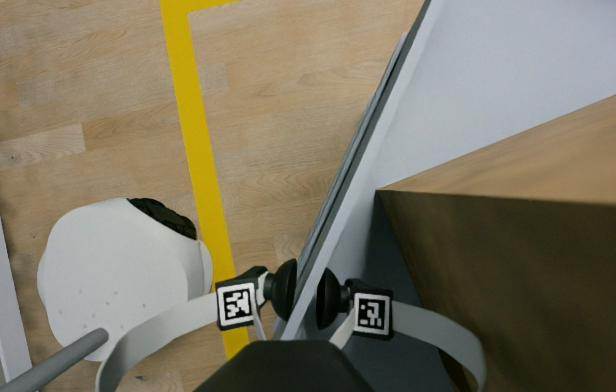

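move(blocking=false, r2={"base":{"translate_m":0.046,"strafe_m":0.294},"joints":{"wrist_roll_rad":-0.4},"speeds":{"wrist_roll_rad":0.25},"pace":"slow","contact_limits":{"translate_m":0.7}})

wait(seconds=4, cameras=["r2_wrist_camera","r2_head_left_camera","r2_head_right_camera"])

Scene clock: 887.63 s.
move: r2 moving
r1: as last shown
r1.base_tilt: forward=-1.6 right=+1.3
r1.lidar_m: 4.01 2.57 1.90 1.82 1.93 1.80 1.74 1.85 2.59 2.88 3.03 4.18
r1.motor_effort: lift_m=+19(19) arm_m=-4(4) wheel_0=+2(2) wheel_1=+0(1) wheel_2=+2(2)
r1.servo_current: wrist_yaw_rad=46(52) wrist_pitch_rad=46(52) wrist_roll_rad=52(59) gripper_m=46(46)
r1.wrist_depth_mm: 136 139 - - - - - / 113 139 - - - - - / 117 140 229 - - - - / 137 162 - - - - - / 1661 - - 1661 1618 1863 1808 / 1205 1205 193 1205 187 1138 1118 / 854 759 759 798 778 768 809
r2.base_odometry: x=-3.357 y=-6.136 heading=+1.500
r2.turned_by_wheels: -0.002
r2.turned_by_imu: -0.001
r2.base_tilt: forward=-0.7 right=+0.1
r2.lidar_m: 0.49 2.39 2.13 0.87 0.53 0.46 0.46 0.54 1.02 2.64 2.68 0.43
r2.base_status: translate_m moving; strafe_m moving
r2.joint_positions: lift_m=+0.945 arm_m=+0.370 wrist_yaw_rad=+0.000 wrist_pitch_rad=+1.570 wrist_roll_rad=-0.991 gripper_m=-0.037
r2.joint_status: wrist_roll_rad moving
r2.measured_speeds: translate_m=+0.007 strafe_m=+0.051 rotate_rad=+0.001 lift_m=+0.000 arm_m=+0.000 wrist_yaw_rad=+0.000 wrist_pitch_rad=+0.000 wrist_roll_rad=+0.250
r2.motor_effort: lift_m=+18(18) arm_m=-3(4) wheel_0=-15(18) wheel_1=+6(6) wheel_2=-14(14)
r2.servo_current: wrist_yaw_rad=46(59) wrist_pitch_rad=39(46) wrist_roll_rad=78(78) gripper_m=104(111)
r2.contact_limits: lift_m 0.2; translate_m 0.7
r2.hand_pose: x=+0.5412 y=-0.0874 z=+0.8348 quat_wxyz=(+0.622, -0.336, +0.622, +0.336) (m; r2's base frame)
r2.wrist_depth_mm: 1060 1060 1078 1042 1025 - - / 1078 1078 1042 1042 512 - - / 1078 1078 1060 1042 - 166 - / 1098 1098 1042 1078 178 - - / 1098 - 1060 1060 197 121 - / 1098 - 182 201 178 138 - / 1098 153 1078 - - 126 -
pictures: none

Scene clock: 891.33 s.
earlier move: r2 done
r1.base_odometry: x=-2.520 y=+1.517 heading=+2.902
r1.turned_by_wheels: +0.000
r1.turned_by_imu: +0.000
r1.base_tilt: forward=-1.6 right=+1.2
r1.lidar_m: 4.01 2.57 1.91 1.83 1.91 1.81 1.74 1.87 2.56 2.89 3.02 4.17
r1.base_status: not commanded
r1.joint_positions: lift_m=+0.127 arm_m=+0.000 wrist_yaw_rad=+3.091 wrist_pitch_rad=+0.002 wrist_roll_rad=+0.000 gripper_m=+0.056
r1.joint_status: not commanded
r1.measured_speeds: all 0
r1.motor_effort: lift_m=+19(19) arm_m=-4(4) wheel_0=+2(3) wheel_1=+0(1) wheel_2=+2(2)
r1.servo_current: wrist_yaw_rad=26(72) wrist_pitch_rad=46(52) wrist_roll_rad=46(72) gripper_m=39(52)
r1.hand_pose: x=-0.1126 y=+0.1020 z=+0.3046 quat_wxyz=(+0.025, -0.001, +0.000, +1.000) (m; r1's base frame)
r1.wrist_depth_mm: 136 139 - - - - - / 113 139 - - - - - / 117 140 229 - - - - / 137 163 - - - - - / 1708 - - 1661 1661 1808 1756 / 1182 1205 193 1205 187 1182 1118 / 854 750 750 798 788 778 820
r2.base_odometry: x=-3.635 y=-6.073 heading=+1.501
r2.turned_by_wheels: +0.001
r2.turned_by_imu: +0.001
r2.base_tilt: forward=-0.7 right=+0.1
r2.lidar_m: 0.43 2.09 1.86 0.76 0.48 0.39 0.41 0.50 0.93 2.93 0.65 0.41
r2.base_status: done
r2.joint_positions: lift_m=+0.945 arm_m=+0.370 wrist_yaw_rad=-0.001 wrist_pitch_rad=+1.572 wrist_roll_rad=-0.400 gripper_m=-0.037
r2.joint_status: all done
r2.measured_speeds: all 0
r2.motor_effort: lift_m=+18(18) arm_m=-4(4) wheel_0=-5(18) wheel_1=+3(8) wheel_2=-7(14)
r2.servo_current: wrist_yaw_rad=39(59) wrist_pitch_rad=46(52) wrist_roll_rad=39(85) gripper_m=104(111)
r2.contact_limits: lift_m 0.2; translate_m 0.7
r2.hand_pose: x=+0.5405 y=-0.0874 z=+0.8348 quat_wxyz=(+0.693, -0.140, +0.693, +0.140) (m; r2's base frame)
r2.wrist_depth_mm: 1060 1025 1042 1042 - - - / 1060 1060 1060 1060 - 153 - / 1078 1078 1060 1042 - - - / 1078 1060 1060 1042 161 - - / 1098 1078 1060 1060 174 - - / 1098 1098 185 198 177 146 - / 1118 1098 - - - 131 -
wait: 3.70 of 4 s (r2 has come to rest)
pictures: r2_head_left_camera, r2_head_right_camera, r2_wrist_camera
Images, in order (width x height): r2_head_left_camera 420x672, r2_head_right_camera 420x672, r2_wrist_camera 616x392.

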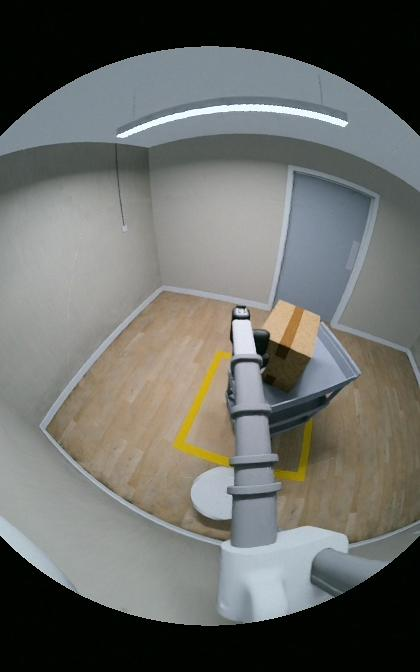

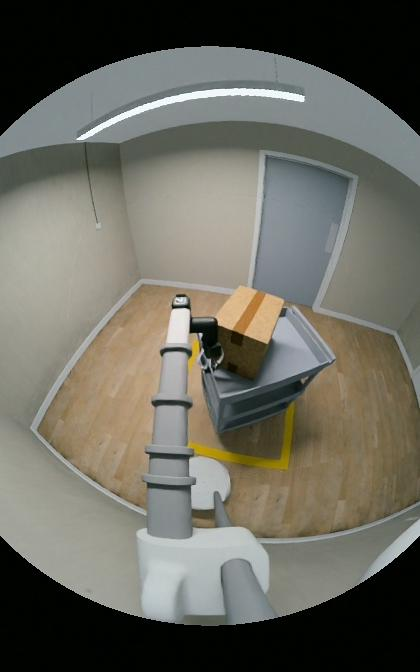

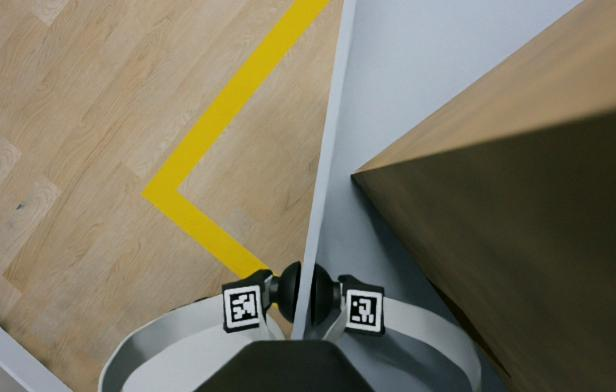

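move(blocking=false, r2={"base":{"translate_m":0.025,"strafe_m":0.12},"joints":{"wrist_roll_rad":-0.1},"speeds":{"wrist_roll_rad":0.2},"pace":"slow","contact_limits":{"translate_m":0.7}})

wait(seconds=2.3, cameras=["r2_wrist_camera","r2_head_left_camera","r2_head_right_camera"])

zoom_image(camera="r2_head_right_camera", region=[120, 260, 360, 500])

Scene clock: 904.53 s.
move: r2 moving
r1: as last shown
r1.base_tilt: forward=-1.6 right=+1.3
r1.lidar_m: 4.01 2.60 1.90 1.85 1.93 1.80 1.73 1.87 2.57 2.88 3.01 4.15
r1.motor_effort: lift_m=+19(19) arm_m=-4(4) wheel_0=+2(2) wheel_1=+0(1) wheel_2=+2(2)
r1.servo_current: wrist_yaw_rad=52(65) wrist_pitch_rad=39(46) wrist_roll_rad=46(59) gripper_m=39(46)
r1.wrist_depth_mm: 136 139 - - - - - / 114 139 - - - - - / 117 139 229 - - - - / 137 163 - - - - - / 1661 - - 1708 1618 1808 1756 / 1205 1205 193 1182 187 1160 1118 / 842 741 759 798 778 778 809
r2.base_odometry: x=-3.647 y=-6.069 heading=+1.500
r2.turned_by_wheels: -0.001
r2.turned_by_imu: -0.001
r2.base_tilt: forward=-0.7 right=+0.0
r2.lidar_m: 0.47 2.09 1.83 0.79 0.46 0.41 0.41 0.50 0.94 2.91 0.62 0.39
r2.base_status: translate_m moving; strafe_m moving
r2.joint_positions: lift_m=+0.945 arm_m=+0.370 wrist_yaw_rad=-0.001 wrist_pitch_rad=+1.572 wrist_roll_rad=-0.313 gripper_m=-0.037
r2.joint_status: wrist_roll_rad moving
r2.measured_speeds: translate_m=+0.011 strafe_m=+0.050 rotate_rad=-0.003 lift_m=+0.000 arm_m=+0.000 wrist_yaw_rad=+0.000 wrist_pitch_rad=+0.000 wrist_roll_rad=+0.199
r2.motor_effort: lift_m=+18(18) arm_m=-3(4) wheel_0=-9(11) wheel_1=+6(8) wheel_2=-11(11)
r2.servo_current: wrist_yaw_rad=46(59) wrist_pitch_rad=39(46) wrist_roll_rad=46(65) gripper_m=104(104)
r2.contact_limits: lift_m 0.2; translate_m 0.7
r2.hand_pose: x=+0.5405 y=-0.0874 z=+0.8348 quat_wxyz=(+0.698, -0.110, +0.699, +0.110) (m; r2's base frame)
r2.wrist_depth_mm: 1060 1060 1042 1025 - - - / 1060 1060 1060 1042 - - - / 1078 1060 1078 1042 - - - / 1078 1042 1060 1060 155 - - / 1078 1078 1060 1060 200 124 - / 1060 1078 184 198 179 144 - / 1098 1098 - - - 134 -
pictures: none

Scene clock: 906.50 s.
earlier move: r2 done
r1.base_odometry: x=-2.520 y=+1.517 heading=+2.902
r1.turned_by_wheels: +0.000
r1.turned_by_imu: +0.000
r1.base_tilt: forward=-1.6 right=+1.3
r1.lidar_m: 4.01 2.60 1.91 1.84 1.92 1.80 1.74 1.85 2.58 2.90 3.01 4.13
r1.base_status: not commanded
r1.joint_positions: lift_m=+0.127 arm_m=+0.000 wrist_yaw_rad=+3.091 wrist_pitch_rad=+0.002 wrist_roll_rad=+0.000 gripper_m=+0.056
r1.joint_status: not commanded
r1.measured_speeds: all 0
r1.motor_effort: lift_m=+19(19) arm_m=-4(4) wheel_0=+2(3) wheel_1=+0(1) wheel_2=+2(2)
r1.servo_current: wrist_yaw_rad=39(72) wrist_pitch_rad=46(52) wrist_roll_rad=46(65) gripper_m=39(52)
r1.hand_pose: x=-0.1126 y=+0.1020 z=+0.3046 quat_wxyz=(+0.025, -0.001, +0.000, +1.000) (m; r1's base frame)
r1.wrist_depth_mm: 136 138 - - - - - / 114 139 - - - - - / 117 140 229 - - - - / 137 162 - - - - - / 1708 - - 1708 1661 1863 1808 / 1205 1182 193 1205 187 1138 1138 / 854 759 750 798 798 778 809
r2.base_odometry: x=-3.752 y=-6.039 heading=+1.500
r2.turned_by_wheels: +0.001
r2.turned_by_imu: +0.001
r2.base_tilt: forward=-0.7 right=+0.1
r2.lidar_m: 0.39 1.96 1.72 0.79 0.45 0.40 0.39 0.48 0.90 3.03 0.54 0.39
r2.base_status: done
r2.joint_positions: lift_m=+0.945 arm_m=+0.370 wrist_yaw_rad=-0.001 wrist_pitch_rad=+1.572 wrist_roll_rad=-0.102 gripper_m=-0.037
r2.joint_status: all done
r2.measured_speeds: all 0
r2.motor_effort: lift_m=+18(18) arm_m=-4(4) wheel_0=-3(12) wheel_1=+3(10) wheel_2=-6(11)
r2.servo_current: wrist_yaw_rad=52(59) wrist_pitch_rad=39(52) wrist_roll_rad=46(72) gripper_m=104(111)
r2.contact_limits: lift_m 0.2; translate_m 0.7
r2.hand_pose: x=+0.5405 y=-0.0874 z=+0.8348 quat_wxyz=(+0.706, -0.036, +0.707, +0.036) (m; r2's base frame)
r2.wrist_depth_mm: 1060 1042 1042 1025 - - - / 1042 1042 1042 1042 - - - / 1060 1060 1042 1060 - - - / 1078 1078 1060 1078 149 - - / 1078 1078 1060 1060 199 120 - / 1098 1060 185 198 177 150 - / 1098 1098 - - - 132 -
wait: 1.97 of 2.3 s (r2 has come to rest)
pictures: r2_head_left_camera, r2_head_right_camera, r2_wrist_camera
Images, in order (width x height): r2_head_left_camera 420x672, r2_head_right_camera 420x672, r2_wrist_camera 616x392.

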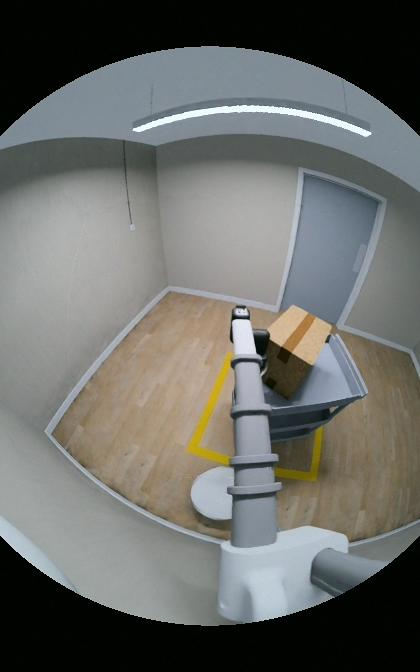

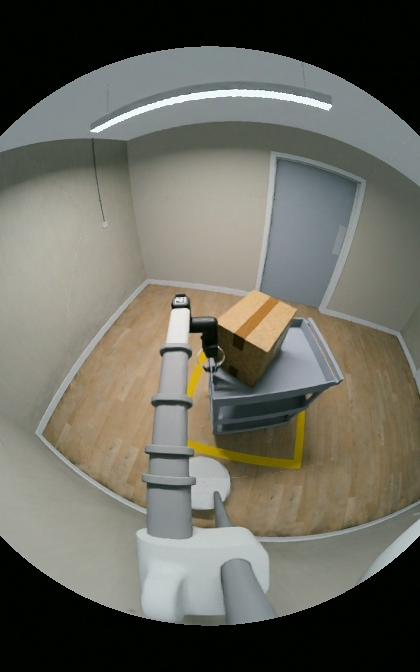

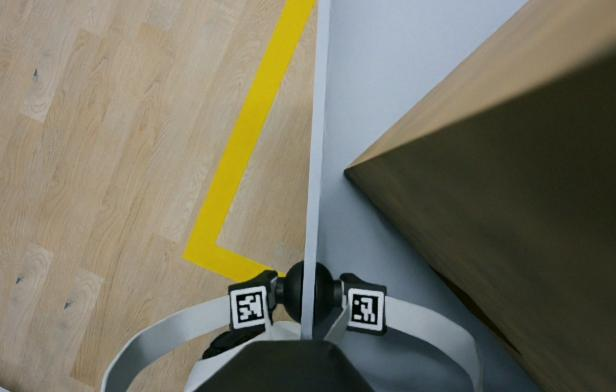

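Scaled by 2.100 from the camera's 420x672 image, which has a finer 600x960 frame.

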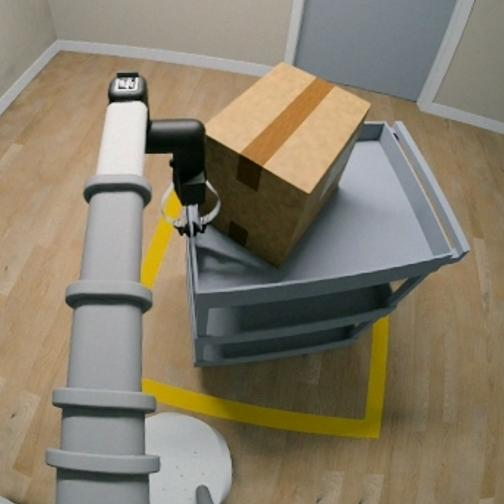

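move(blocking=false, r2={"joints":{"gripper_m":0.06}})

wait(seconds=1.2)

move(blocking=false, r2={"joints":{"lift_m":1.1}})

wait(seconds=1.3)

move(blocking=false, r2={"base":{"translate_m":-0.1,"strafe_m":0.35},"joints":{"arm_m":0.05}})

wait(seconds=2)

move(blocking=false, r2={"base":{"rotate_rad":-0.7}})

wait(seconds=1.5, cameras=["r2_head_camera","r2_head_right_camera","r1_head_left_camera"])

zoom_image(camera="r2_head_camera", region=[0, 150, 420, 560])

Scene clock: 924.73 s.
move: r2 moving
r1: as last shown
r1.lidar_m: 4.02 2.60 1.91 1.83 1.92 1.80 1.75 1.87 2.59 2.88 3.02 4.16
r1.motor_effort: lift_m=+19(19) arm_m=-4(4) wheel_0=+2(2) wheel_1=+0(1) wheel_2=+2(2)
r1.servo_current: wrist_yaw_rad=39(59) wrist_pitch_rad=46(52) wrist_roll_rad=39(52) gripper_m=46(46)
r1.wrist_depth_mm: 136 138 - - - - - / 113 139 - - - - - / 117 139 229 - - - - / 137 163 - - - - - / 1708 - - 1661 1661 1863 1756 / 1205 1205 193 1205 188 1160 1160 / 842 759 759 809 788 759 798
r2.base_odometry: x=-3.752 y=-6.039 heading=+1.500
r2.turned_by_wheels: +0.000
r2.turned_by_imu: +0.000
r2.base_tilt: forward=-0.7 right=+0.1
r2.lidar_m: 0.38 1.96 1.73 0.73 0.47 0.37 0.40 0.48 0.87 3.03 0.54 0.36
r2.base_status: not commanded
r2.joint_positions: lift_m=+0.945 arm_m=+0.370 wrist_yaw_rad=-0.001 wrist_pitch_rad=+1.572 wrist_roll_rad=-0.102 gripper_m=-0.012
r2.joint_status: gripper_m moving
r2.measured_speeds: all 0
r2.motor_effort: lift_m=+18(18) arm_m=-4(4) wheel_0=-3(4) wheel_1=+3(4) wheel_2=-6(6)
r2.servo_current: wrist_yaw_rad=39(52) wrist_pitch_rad=39(52) wrist_roll_rad=52(65) gripper_m=52(98)
r2.contact_limits: lift_m 0.2; translate_m 0.7
r2.hand_pose: x=+0.5405 y=-0.0874 z=+0.8348 quat_wxyz=(+0.706, -0.036, +0.707, +0.036) (m; r2's base frame)
r2.wrist_depth_mm: 1060 1025 1042 1025 - - - / 1042 1060 1042 1060 - - - / 1060 1078 1042 1060 - - - / 1078 1060 1078 1060 147 - - / 1060 1060 1060 1060 186 123 - / 1078 1078 188 199 177 154 - / 1098 1078 - - - 153 -
pictures: none

Scene clock: 925.90 s.
earlier move: r2 done
r1.base_odometry: x=-2.520 y=+1.517 heading=+2.902
r1.turned_by_wheels: +0.000
r1.turned_by_imu: +0.000
r1.base_tilt: forward=-1.6 right=+1.3
r1.lidar_m: 4.00 2.58 1.91 1.82 1.95 1.81 1.73 1.83 2.58 2.90 3.01 4.14
r1.base_status: not commanded
r1.joint_positions: lift_m=+0.127 arm_m=+0.000 wrist_yaw_rad=+3.091 wrist_pitch_rad=+0.002 wrist_roll_rad=+0.000 gripper_m=+0.056
r1.joint_status: not commanded
r1.measured_speeds: all 0
r1.motor_effort: lift_m=+19(19) arm_m=-4(4) wheel_0=+2(2) wheel_1=+0(1) wheel_2=+2(2)
r1.servo_current: wrist_yaw_rad=46(65) wrist_pitch_rad=39(52) wrist_roll_rad=52(59) gripper_m=39(52)
r1.hand_pose: x=-0.1126 y=+0.1020 z=+0.3046 quat_wxyz=(+0.025, -0.001, +0.000, +1.000) (m; r1's base frame)
r1.wrist_depth_mm: 136 139 - - - - - / 113 139 - - - - - / 117 140 229 - - - - / 137 163 - - - - - / 1708 - - 1708 1661 1808 1756 / 1182 1205 193 1182 187 1160 1118 / 842 768 759 820 788 778 809
r2.base_odometry: x=-3.752 y=-6.039 heading=+1.501
r2.turned_by_wheels: +0.000
r2.turned_by_imu: +0.000
r2.base_tilt: forward=-0.6 right=+0.0
r2.lidar_m: 0.40 1.96 1.71 0.75 0.47 0.40 0.40 0.47 0.91 3.03 0.57 0.37
r2.base_status: not commanded
r2.joint_positions: lift_m=+0.945 arm_m=+0.370 wrist_yaw_rad=-0.001 wrist_pitch_rad=+1.572 wrist_roll_rad=-0.102 gripper_m=+0.060
r2.joint_status: all done
r2.measured_speeds: all 0
r2.motor_effort: lift_m=+18(18) arm_m=-3(4) wheel_0=-3(4) wheel_1=+4(4) wheel_2=-5(6)
r2.servo_current: wrist_yaw_rad=52(52) wrist_pitch_rad=46(52) wrist_roll_rad=46(65) gripper_m=52(98)
r2.contact_limits: lift_m 0.2; translate_m 0.7
r2.hand_pose: x=+0.5405 y=-0.0874 z=+0.8348 quat_wxyz=(+0.706, -0.036, +0.707, +0.036) (m; r2's base frame)
r2.wrist_depth_mm: 1042 1042 1042 1025 - - - / 1060 1042 1042 1060 - - - / 1078 1078 1042 1042 247 - - / 1078 1060 1060 1060 150 - - / 1098 1098 1060 1078 204 123 - / 1078 1098 195 169 185 152 - / 1098 1060 931 - - 177 -
wait: 1.17 of 1.2 s (r2 has come to rest)
pictures: none

Scene clock: 926.40 s.
move: r2 moving
r1: as last shown
r1.lidar_m: 4.00 2.61 1.88 1.84 1.94 1.80 1.71 1.84 2.57 2.89 3.04 4.15
r1.motor_effort: lift_m=+19(19) arm_m=-4(4) wheel_0=+2(2) wheel_1=+1(1) wheel_2=+2(2)
r1.servo_current: wrist_yaw_rad=46(52) wrist_pitch_rad=46(46) wrist_roll_rad=33(72) gripper_m=39(46)
r1.wrist_depth_mm: 137 139 - - - - - / 114 139 - - - - - / 117 139 228 - - - - / 137 162 - - - - - / 1756 - - 1618 1708 1808 1756 / 1182 1229 193 1205 187 1160 1138 / 842 759 759 788 788 778 831
r2.base_odometry: x=-3.752 y=-6.039 heading=+1.501
r2.turned_by_wheels: +0.000
r2.turned_by_imu: +0.000
r2.base_tilt: forward=-0.7 right=+0.1
r2.lidar_m: 0.40 1.94 1.72 0.74 0.47 0.38 0.37 0.47 0.88 3.03 0.52 0.38
r2.base_status: not commanded
r2.joint_positions: lift_m=+0.983 arm_m=+0.370 wrist_yaw_rad=-0.001 wrist_pitch_rad=+1.572 wrist_roll_rad=-0.102 gripper_m=+0.060
r2.joint_status: lift_m moving
r2.measured_speeds: translate_m=+0.000 strafe_m=+0.000 rotate_rad=+0.000 lift_m=+0.146 arm_m=+0.000 wrist_yaw_rad=+0.000 wrist_pitch_rad=+0.000 wrist_roll_rad=+0.000
r2.motor_effort: lift_m=+24(24) arm_m=-3(4) wheel_0=-3(4) wheel_1=+4(4) wheel_2=-6(6)
r2.servo_current: wrist_yaw_rad=52(59) wrist_pitch_rad=39(46) wrist_roll_rad=52(52) gripper_m=52(59)
r2.contact_limits: translate_m 0.7
r2.hand_pose: x=+0.5405 y=-0.0874 z=+0.8725 quat_wxyz=(+0.706, -0.036, +0.707, +0.036) (m; r2's base frame)
r2.wrist_depth_mm: 1078 1078 1078 1060 - - - / 1098 1098 1078 1060 - - - / 1118 1118 1078 1078 234 - - / 1118 1098 1098 1098 160 - - / 1138 1098 1098 1098 213 121 - / 1098 1118 196 231 185 161 - / 1138 1138 - - - 185 -
pictures: none

Scene clock: 927.63 s.
earlier move: r2 done
r1.base_odometry: x=-2.520 y=+1.517 heading=+2.902
r1.turned_by_wheels: +0.000
r1.turned_by_imu: +0.000
r1.base_tilt: forward=-1.6 right=+1.3
r1.lidar_m: 4.01 2.58 1.92 1.84 1.96 1.81 1.73 1.85 2.56 2.88 3.03 4.15
r1.base_status: not commanded
r1.joint_positions: lift_m=+0.127 arm_m=+0.000 wrist_yaw_rad=+3.091 wrist_pitch_rad=+0.002 wrist_roll_rad=+0.000 gripper_m=+0.056
r1.joint_status: not commanded
r1.measured_speeds: all 0
r1.motor_effort: lift_m=+19(19) arm_m=-4(4) wheel_0=+2(3) wheel_1=+0(1) wheel_2=+2(2)
r1.servo_current: wrist_yaw_rad=52(65) wrist_pitch_rad=46(46) wrist_roll_rad=39(72) gripper_m=39(46)
r1.hand_pose: x=-0.1126 y=+0.1020 z=+0.3046 quat_wxyz=(+0.025, -0.001, +0.000, +1.000) (m; r1's base frame)
r1.wrist_depth_mm: 136 139 - - - - - / 114 139 - - - - - / 117 139 228 - - - - / 137 162 - - - - - / 1708 - - 1618 1708 1863 1808 / 1229 1205 193 1160 187 1160 1160 / 842 750 759 809 788 768 820
r2.base_odometry: x=-3.752 y=-6.039 heading=+1.501
r2.turned_by_wheels: +0.000
r2.turned_by_imu: +0.000
r2.base_tilt: forward=-0.6 right=+0.1
r2.lidar_m: 0.39 1.98 1.72 0.76 0.47 0.37 0.40 0.49 0.86 3.04 0.55 0.35
r2.base_status: not commanded
r2.joint_positions: lift_m=+1.100 arm_m=+0.370 wrist_yaw_rad=-0.001 wrist_pitch_rad=+1.572 wrist_roll_rad=-0.102 gripper_m=+0.060
r2.joint_status: all done
r2.measured_speeds: all 0
r2.motor_effort: lift_m=+21(25) arm_m=-3(4) wheel_0=-4(4) wheel_1=+3(4) wheel_2=-5(6)
r2.servo_current: wrist_yaw_rad=46(59) wrist_pitch_rad=39(46) wrist_roll_rad=52(59) gripper_m=52(59)
r2.contact_limits: translate_m 0.7
r2.hand_pose: x=+0.5405 y=-0.0874 z=+0.9895 quat_wxyz=(+0.706, -0.036, +0.707, +0.036) (m; r2's base frame)
r2.wrist_depth_mm: 1205 1205 1182 1160 - 138 - / 1182 1205 1205 1182 - 138 138 / 1229 1205 1205 1205 140 139 - / 1229 1229 1205 1205 142 139 139 / 1229 1229 1205 1205 216 140 140 / 1229 1229 194 169 185 150 141 / 1255 1205 - - - 180 -
wait: 1.23 of 1.3 s (r2 has come to rest)
pictures: none

Scene clock: 928.13 s.
move: r2 moving
r1: as last shown
r1.lidar_m: 4.02 2.56 1.92 1.83 1.93 1.82 1.74 1.86 2.59 2.88 3.03 4.16
r1.motor_effort: lift_m=+19(19) arm_m=-4(4) wheel_0=+1(2) wheel_1=+0(1) wheel_2=+2(2)
r1.servo_current: wrist_yaw_rad=52(52) wrist_pitch_rad=46(46) wrist_roll_rad=46(59) gripper_m=46(46)
r1.wrist_depth_mm: 137 138 - - - - - / 113 139 - - - - - / 117 140 229 - - - - / 137 162 - - - - - / 1708 - - 1661 1661 1808 1808 / 1205 1182 193 1205 187 1182 1138 / 854 750 750 809 798 768 809
r2.base_odometry: x=-3.784 y=-6.046 heading=+1.501
r2.turned_by_wheels: +0.001
r2.turned_by_imu: +0.001
r2.base_tilt: forward=-0.7 right=+0.1
r2.lidar_m: 0.50 1.91 1.71 0.73 0.45 0.36 0.37 0.45 0.85 3.06 0.55 0.38
r2.base_status: translate_m moving; strafe_m moving
r2.joint_positions: lift_m=+1.100 arm_m=+0.319 wrist_yaw_rad=-0.001 wrist_pitch_rad=+1.572 wrist_roll_rad=-0.102 gripper_m=+0.060
r2.joint_status: arm_m moving
r2.measured_speeds: translate_m=-0.035 strafe_m=+0.119 rotate_rad=+0.007 lift_m=+0.000 arm_m=-0.195 wrist_yaw_rad=+0.000 wrist_pitch_rad=+0.000 wrist_roll_rad=+0.000
r2.motor_effort: lift_m=+21(21) arm_m=-6(9) wheel_0=-10(11) wheel_1=+8(10) wheel_2=+8(8)
r2.servo_current: wrist_yaw_rad=46(59) wrist_pitch_rad=39(46) wrist_roll_rad=46(59) gripper_m=52(59)
r2.hand_pose: x=+0.4900 y=-0.0874 z=+0.9895 quat_wxyz=(+0.706, -0.036, +0.707, +0.036) (m; r2's base frame)
r2.wrist_depth_mm: 1205 1182 1182 1205 - 138 - / 1229 1205 1229 1182 213 155 138 / 1205 1205 1205 1182 303 191 - / 1229 1229 1255 1205 397 252 178 / 1229 1205 1229 1205 - 329 231 / 1229 1255 194 351 186 - 286 / 1281 1229 - - 384 349 397
pictures: none

Scene clock: 930.13 s.
earlier move: r2 contact_stop
r1.base_odometry: x=-2.520 y=+1.517 heading=+2.902
r1.turned_by_wheels: +0.000
r1.turned_by_imu: +0.000
r1.base_tilt: forward=-1.6 right=+1.2
r1.lidar_m: 4.02 2.57 1.91 1.84 1.91 1.78 1.74 1.85 2.57 2.89 3.03 4.16
r1.base_status: not commanded
r1.joint_positions: lift_m=+0.127 arm_m=+0.000 wrist_yaw_rad=+3.091 wrist_pitch_rad=+0.002 wrist_roll_rad=+0.000 gripper_m=+0.056
r1.joint_status: not commanded
r1.measured_speeds: all 0
r1.motor_effort: lift_m=+19(19) arm_m=-4(4) wheel_0=+1(2) wheel_1=+0(1) wheel_2=+2(2)
r1.servo_current: wrist_yaw_rad=39(72) wrist_pitch_rad=46(52) wrist_roll_rad=39(72) gripper_m=46(52)
r1.hand_pose: x=-0.1126 y=+0.1020 z=+0.3046 quat_wxyz=(+0.025, -0.001, +0.000, +1.000) (m; r1's base frame)
r1.wrist_depth_mm: 136 138 - - - - - / 114 139 - - - - - / 117 140 229 - - - - / 137 162 - - - - - / 1661 - - 1661 1661 1808 1708 / 1182 1182 193 1205 187 1182 1138 / 854 750 759 798 788 768 809
r2.base_odometry: x=-4.102 y=-6.103 heading=+1.522
r2.turned_by_wheels: +0.021
r2.turned_by_imu: +0.023
r2.base_tilt: forward=-0.7 right=+0.0
r2.lidar_m: 2.59 1.57 1.43 0.43 0.25 0.25 0.25 0.27 0.49 3.35 0.63 0.63
r2.base_status: translate_m contact_stop; strafe_m contact_stop
r2.joint_positions: lift_m=+1.100 arm_m=+0.050 wrist_yaw_rad=-0.001 wrist_pitch_rad=+1.572 wrist_roll_rad=-0.102 gripper_m=+0.060
r2.joint_status: all done
r2.measured_speeds: all 0
r2.on_its_own: the wheels are slack since a contact_stop
r2.motor_effort: lift_m=+20(21) arm_m=-5(9) wheel_0=-2(25) wheel_1=+0(11) wheel_2=+0(31)
r2.servo_current: wrist_yaw_rad=52(59) wrist_pitch_rad=39(52) wrist_roll_rad=39(59) gripper_m=52(59)
r2.hand_pose: x=+0.2206 y=-0.0874 z=+0.9896 quat_wxyz=(+0.706, -0.036, +0.707, +0.036) (m; r2's base frame)
r2.wrist_depth_mm: 1229 1229 1205 1205 1182 1025 - / 1205 1182 1182 1205 1182 991 - / 1229 1229 1205 1205 1182 1205 1182 / 1205 1205 1229 1205 1205 1205 1160 / 1160 1255 1205 - 1182 1205 1182 / - - 193 - 190 1205 1182 / - 124 - - - 1205 1205
wait: 2.00 s; no rest
pictures: none

not run: a stop that you did not command came earlier in this reply.

not run: a stop that you did not command came earlier in this reply.

This scene's latest camera images include none from r2_head_camera. They are from: r2_head_left_camera, r2_head_right_camera, r2_wrist_camera. r2_head_camera's image comes with the result of a call that names it in "cameras".


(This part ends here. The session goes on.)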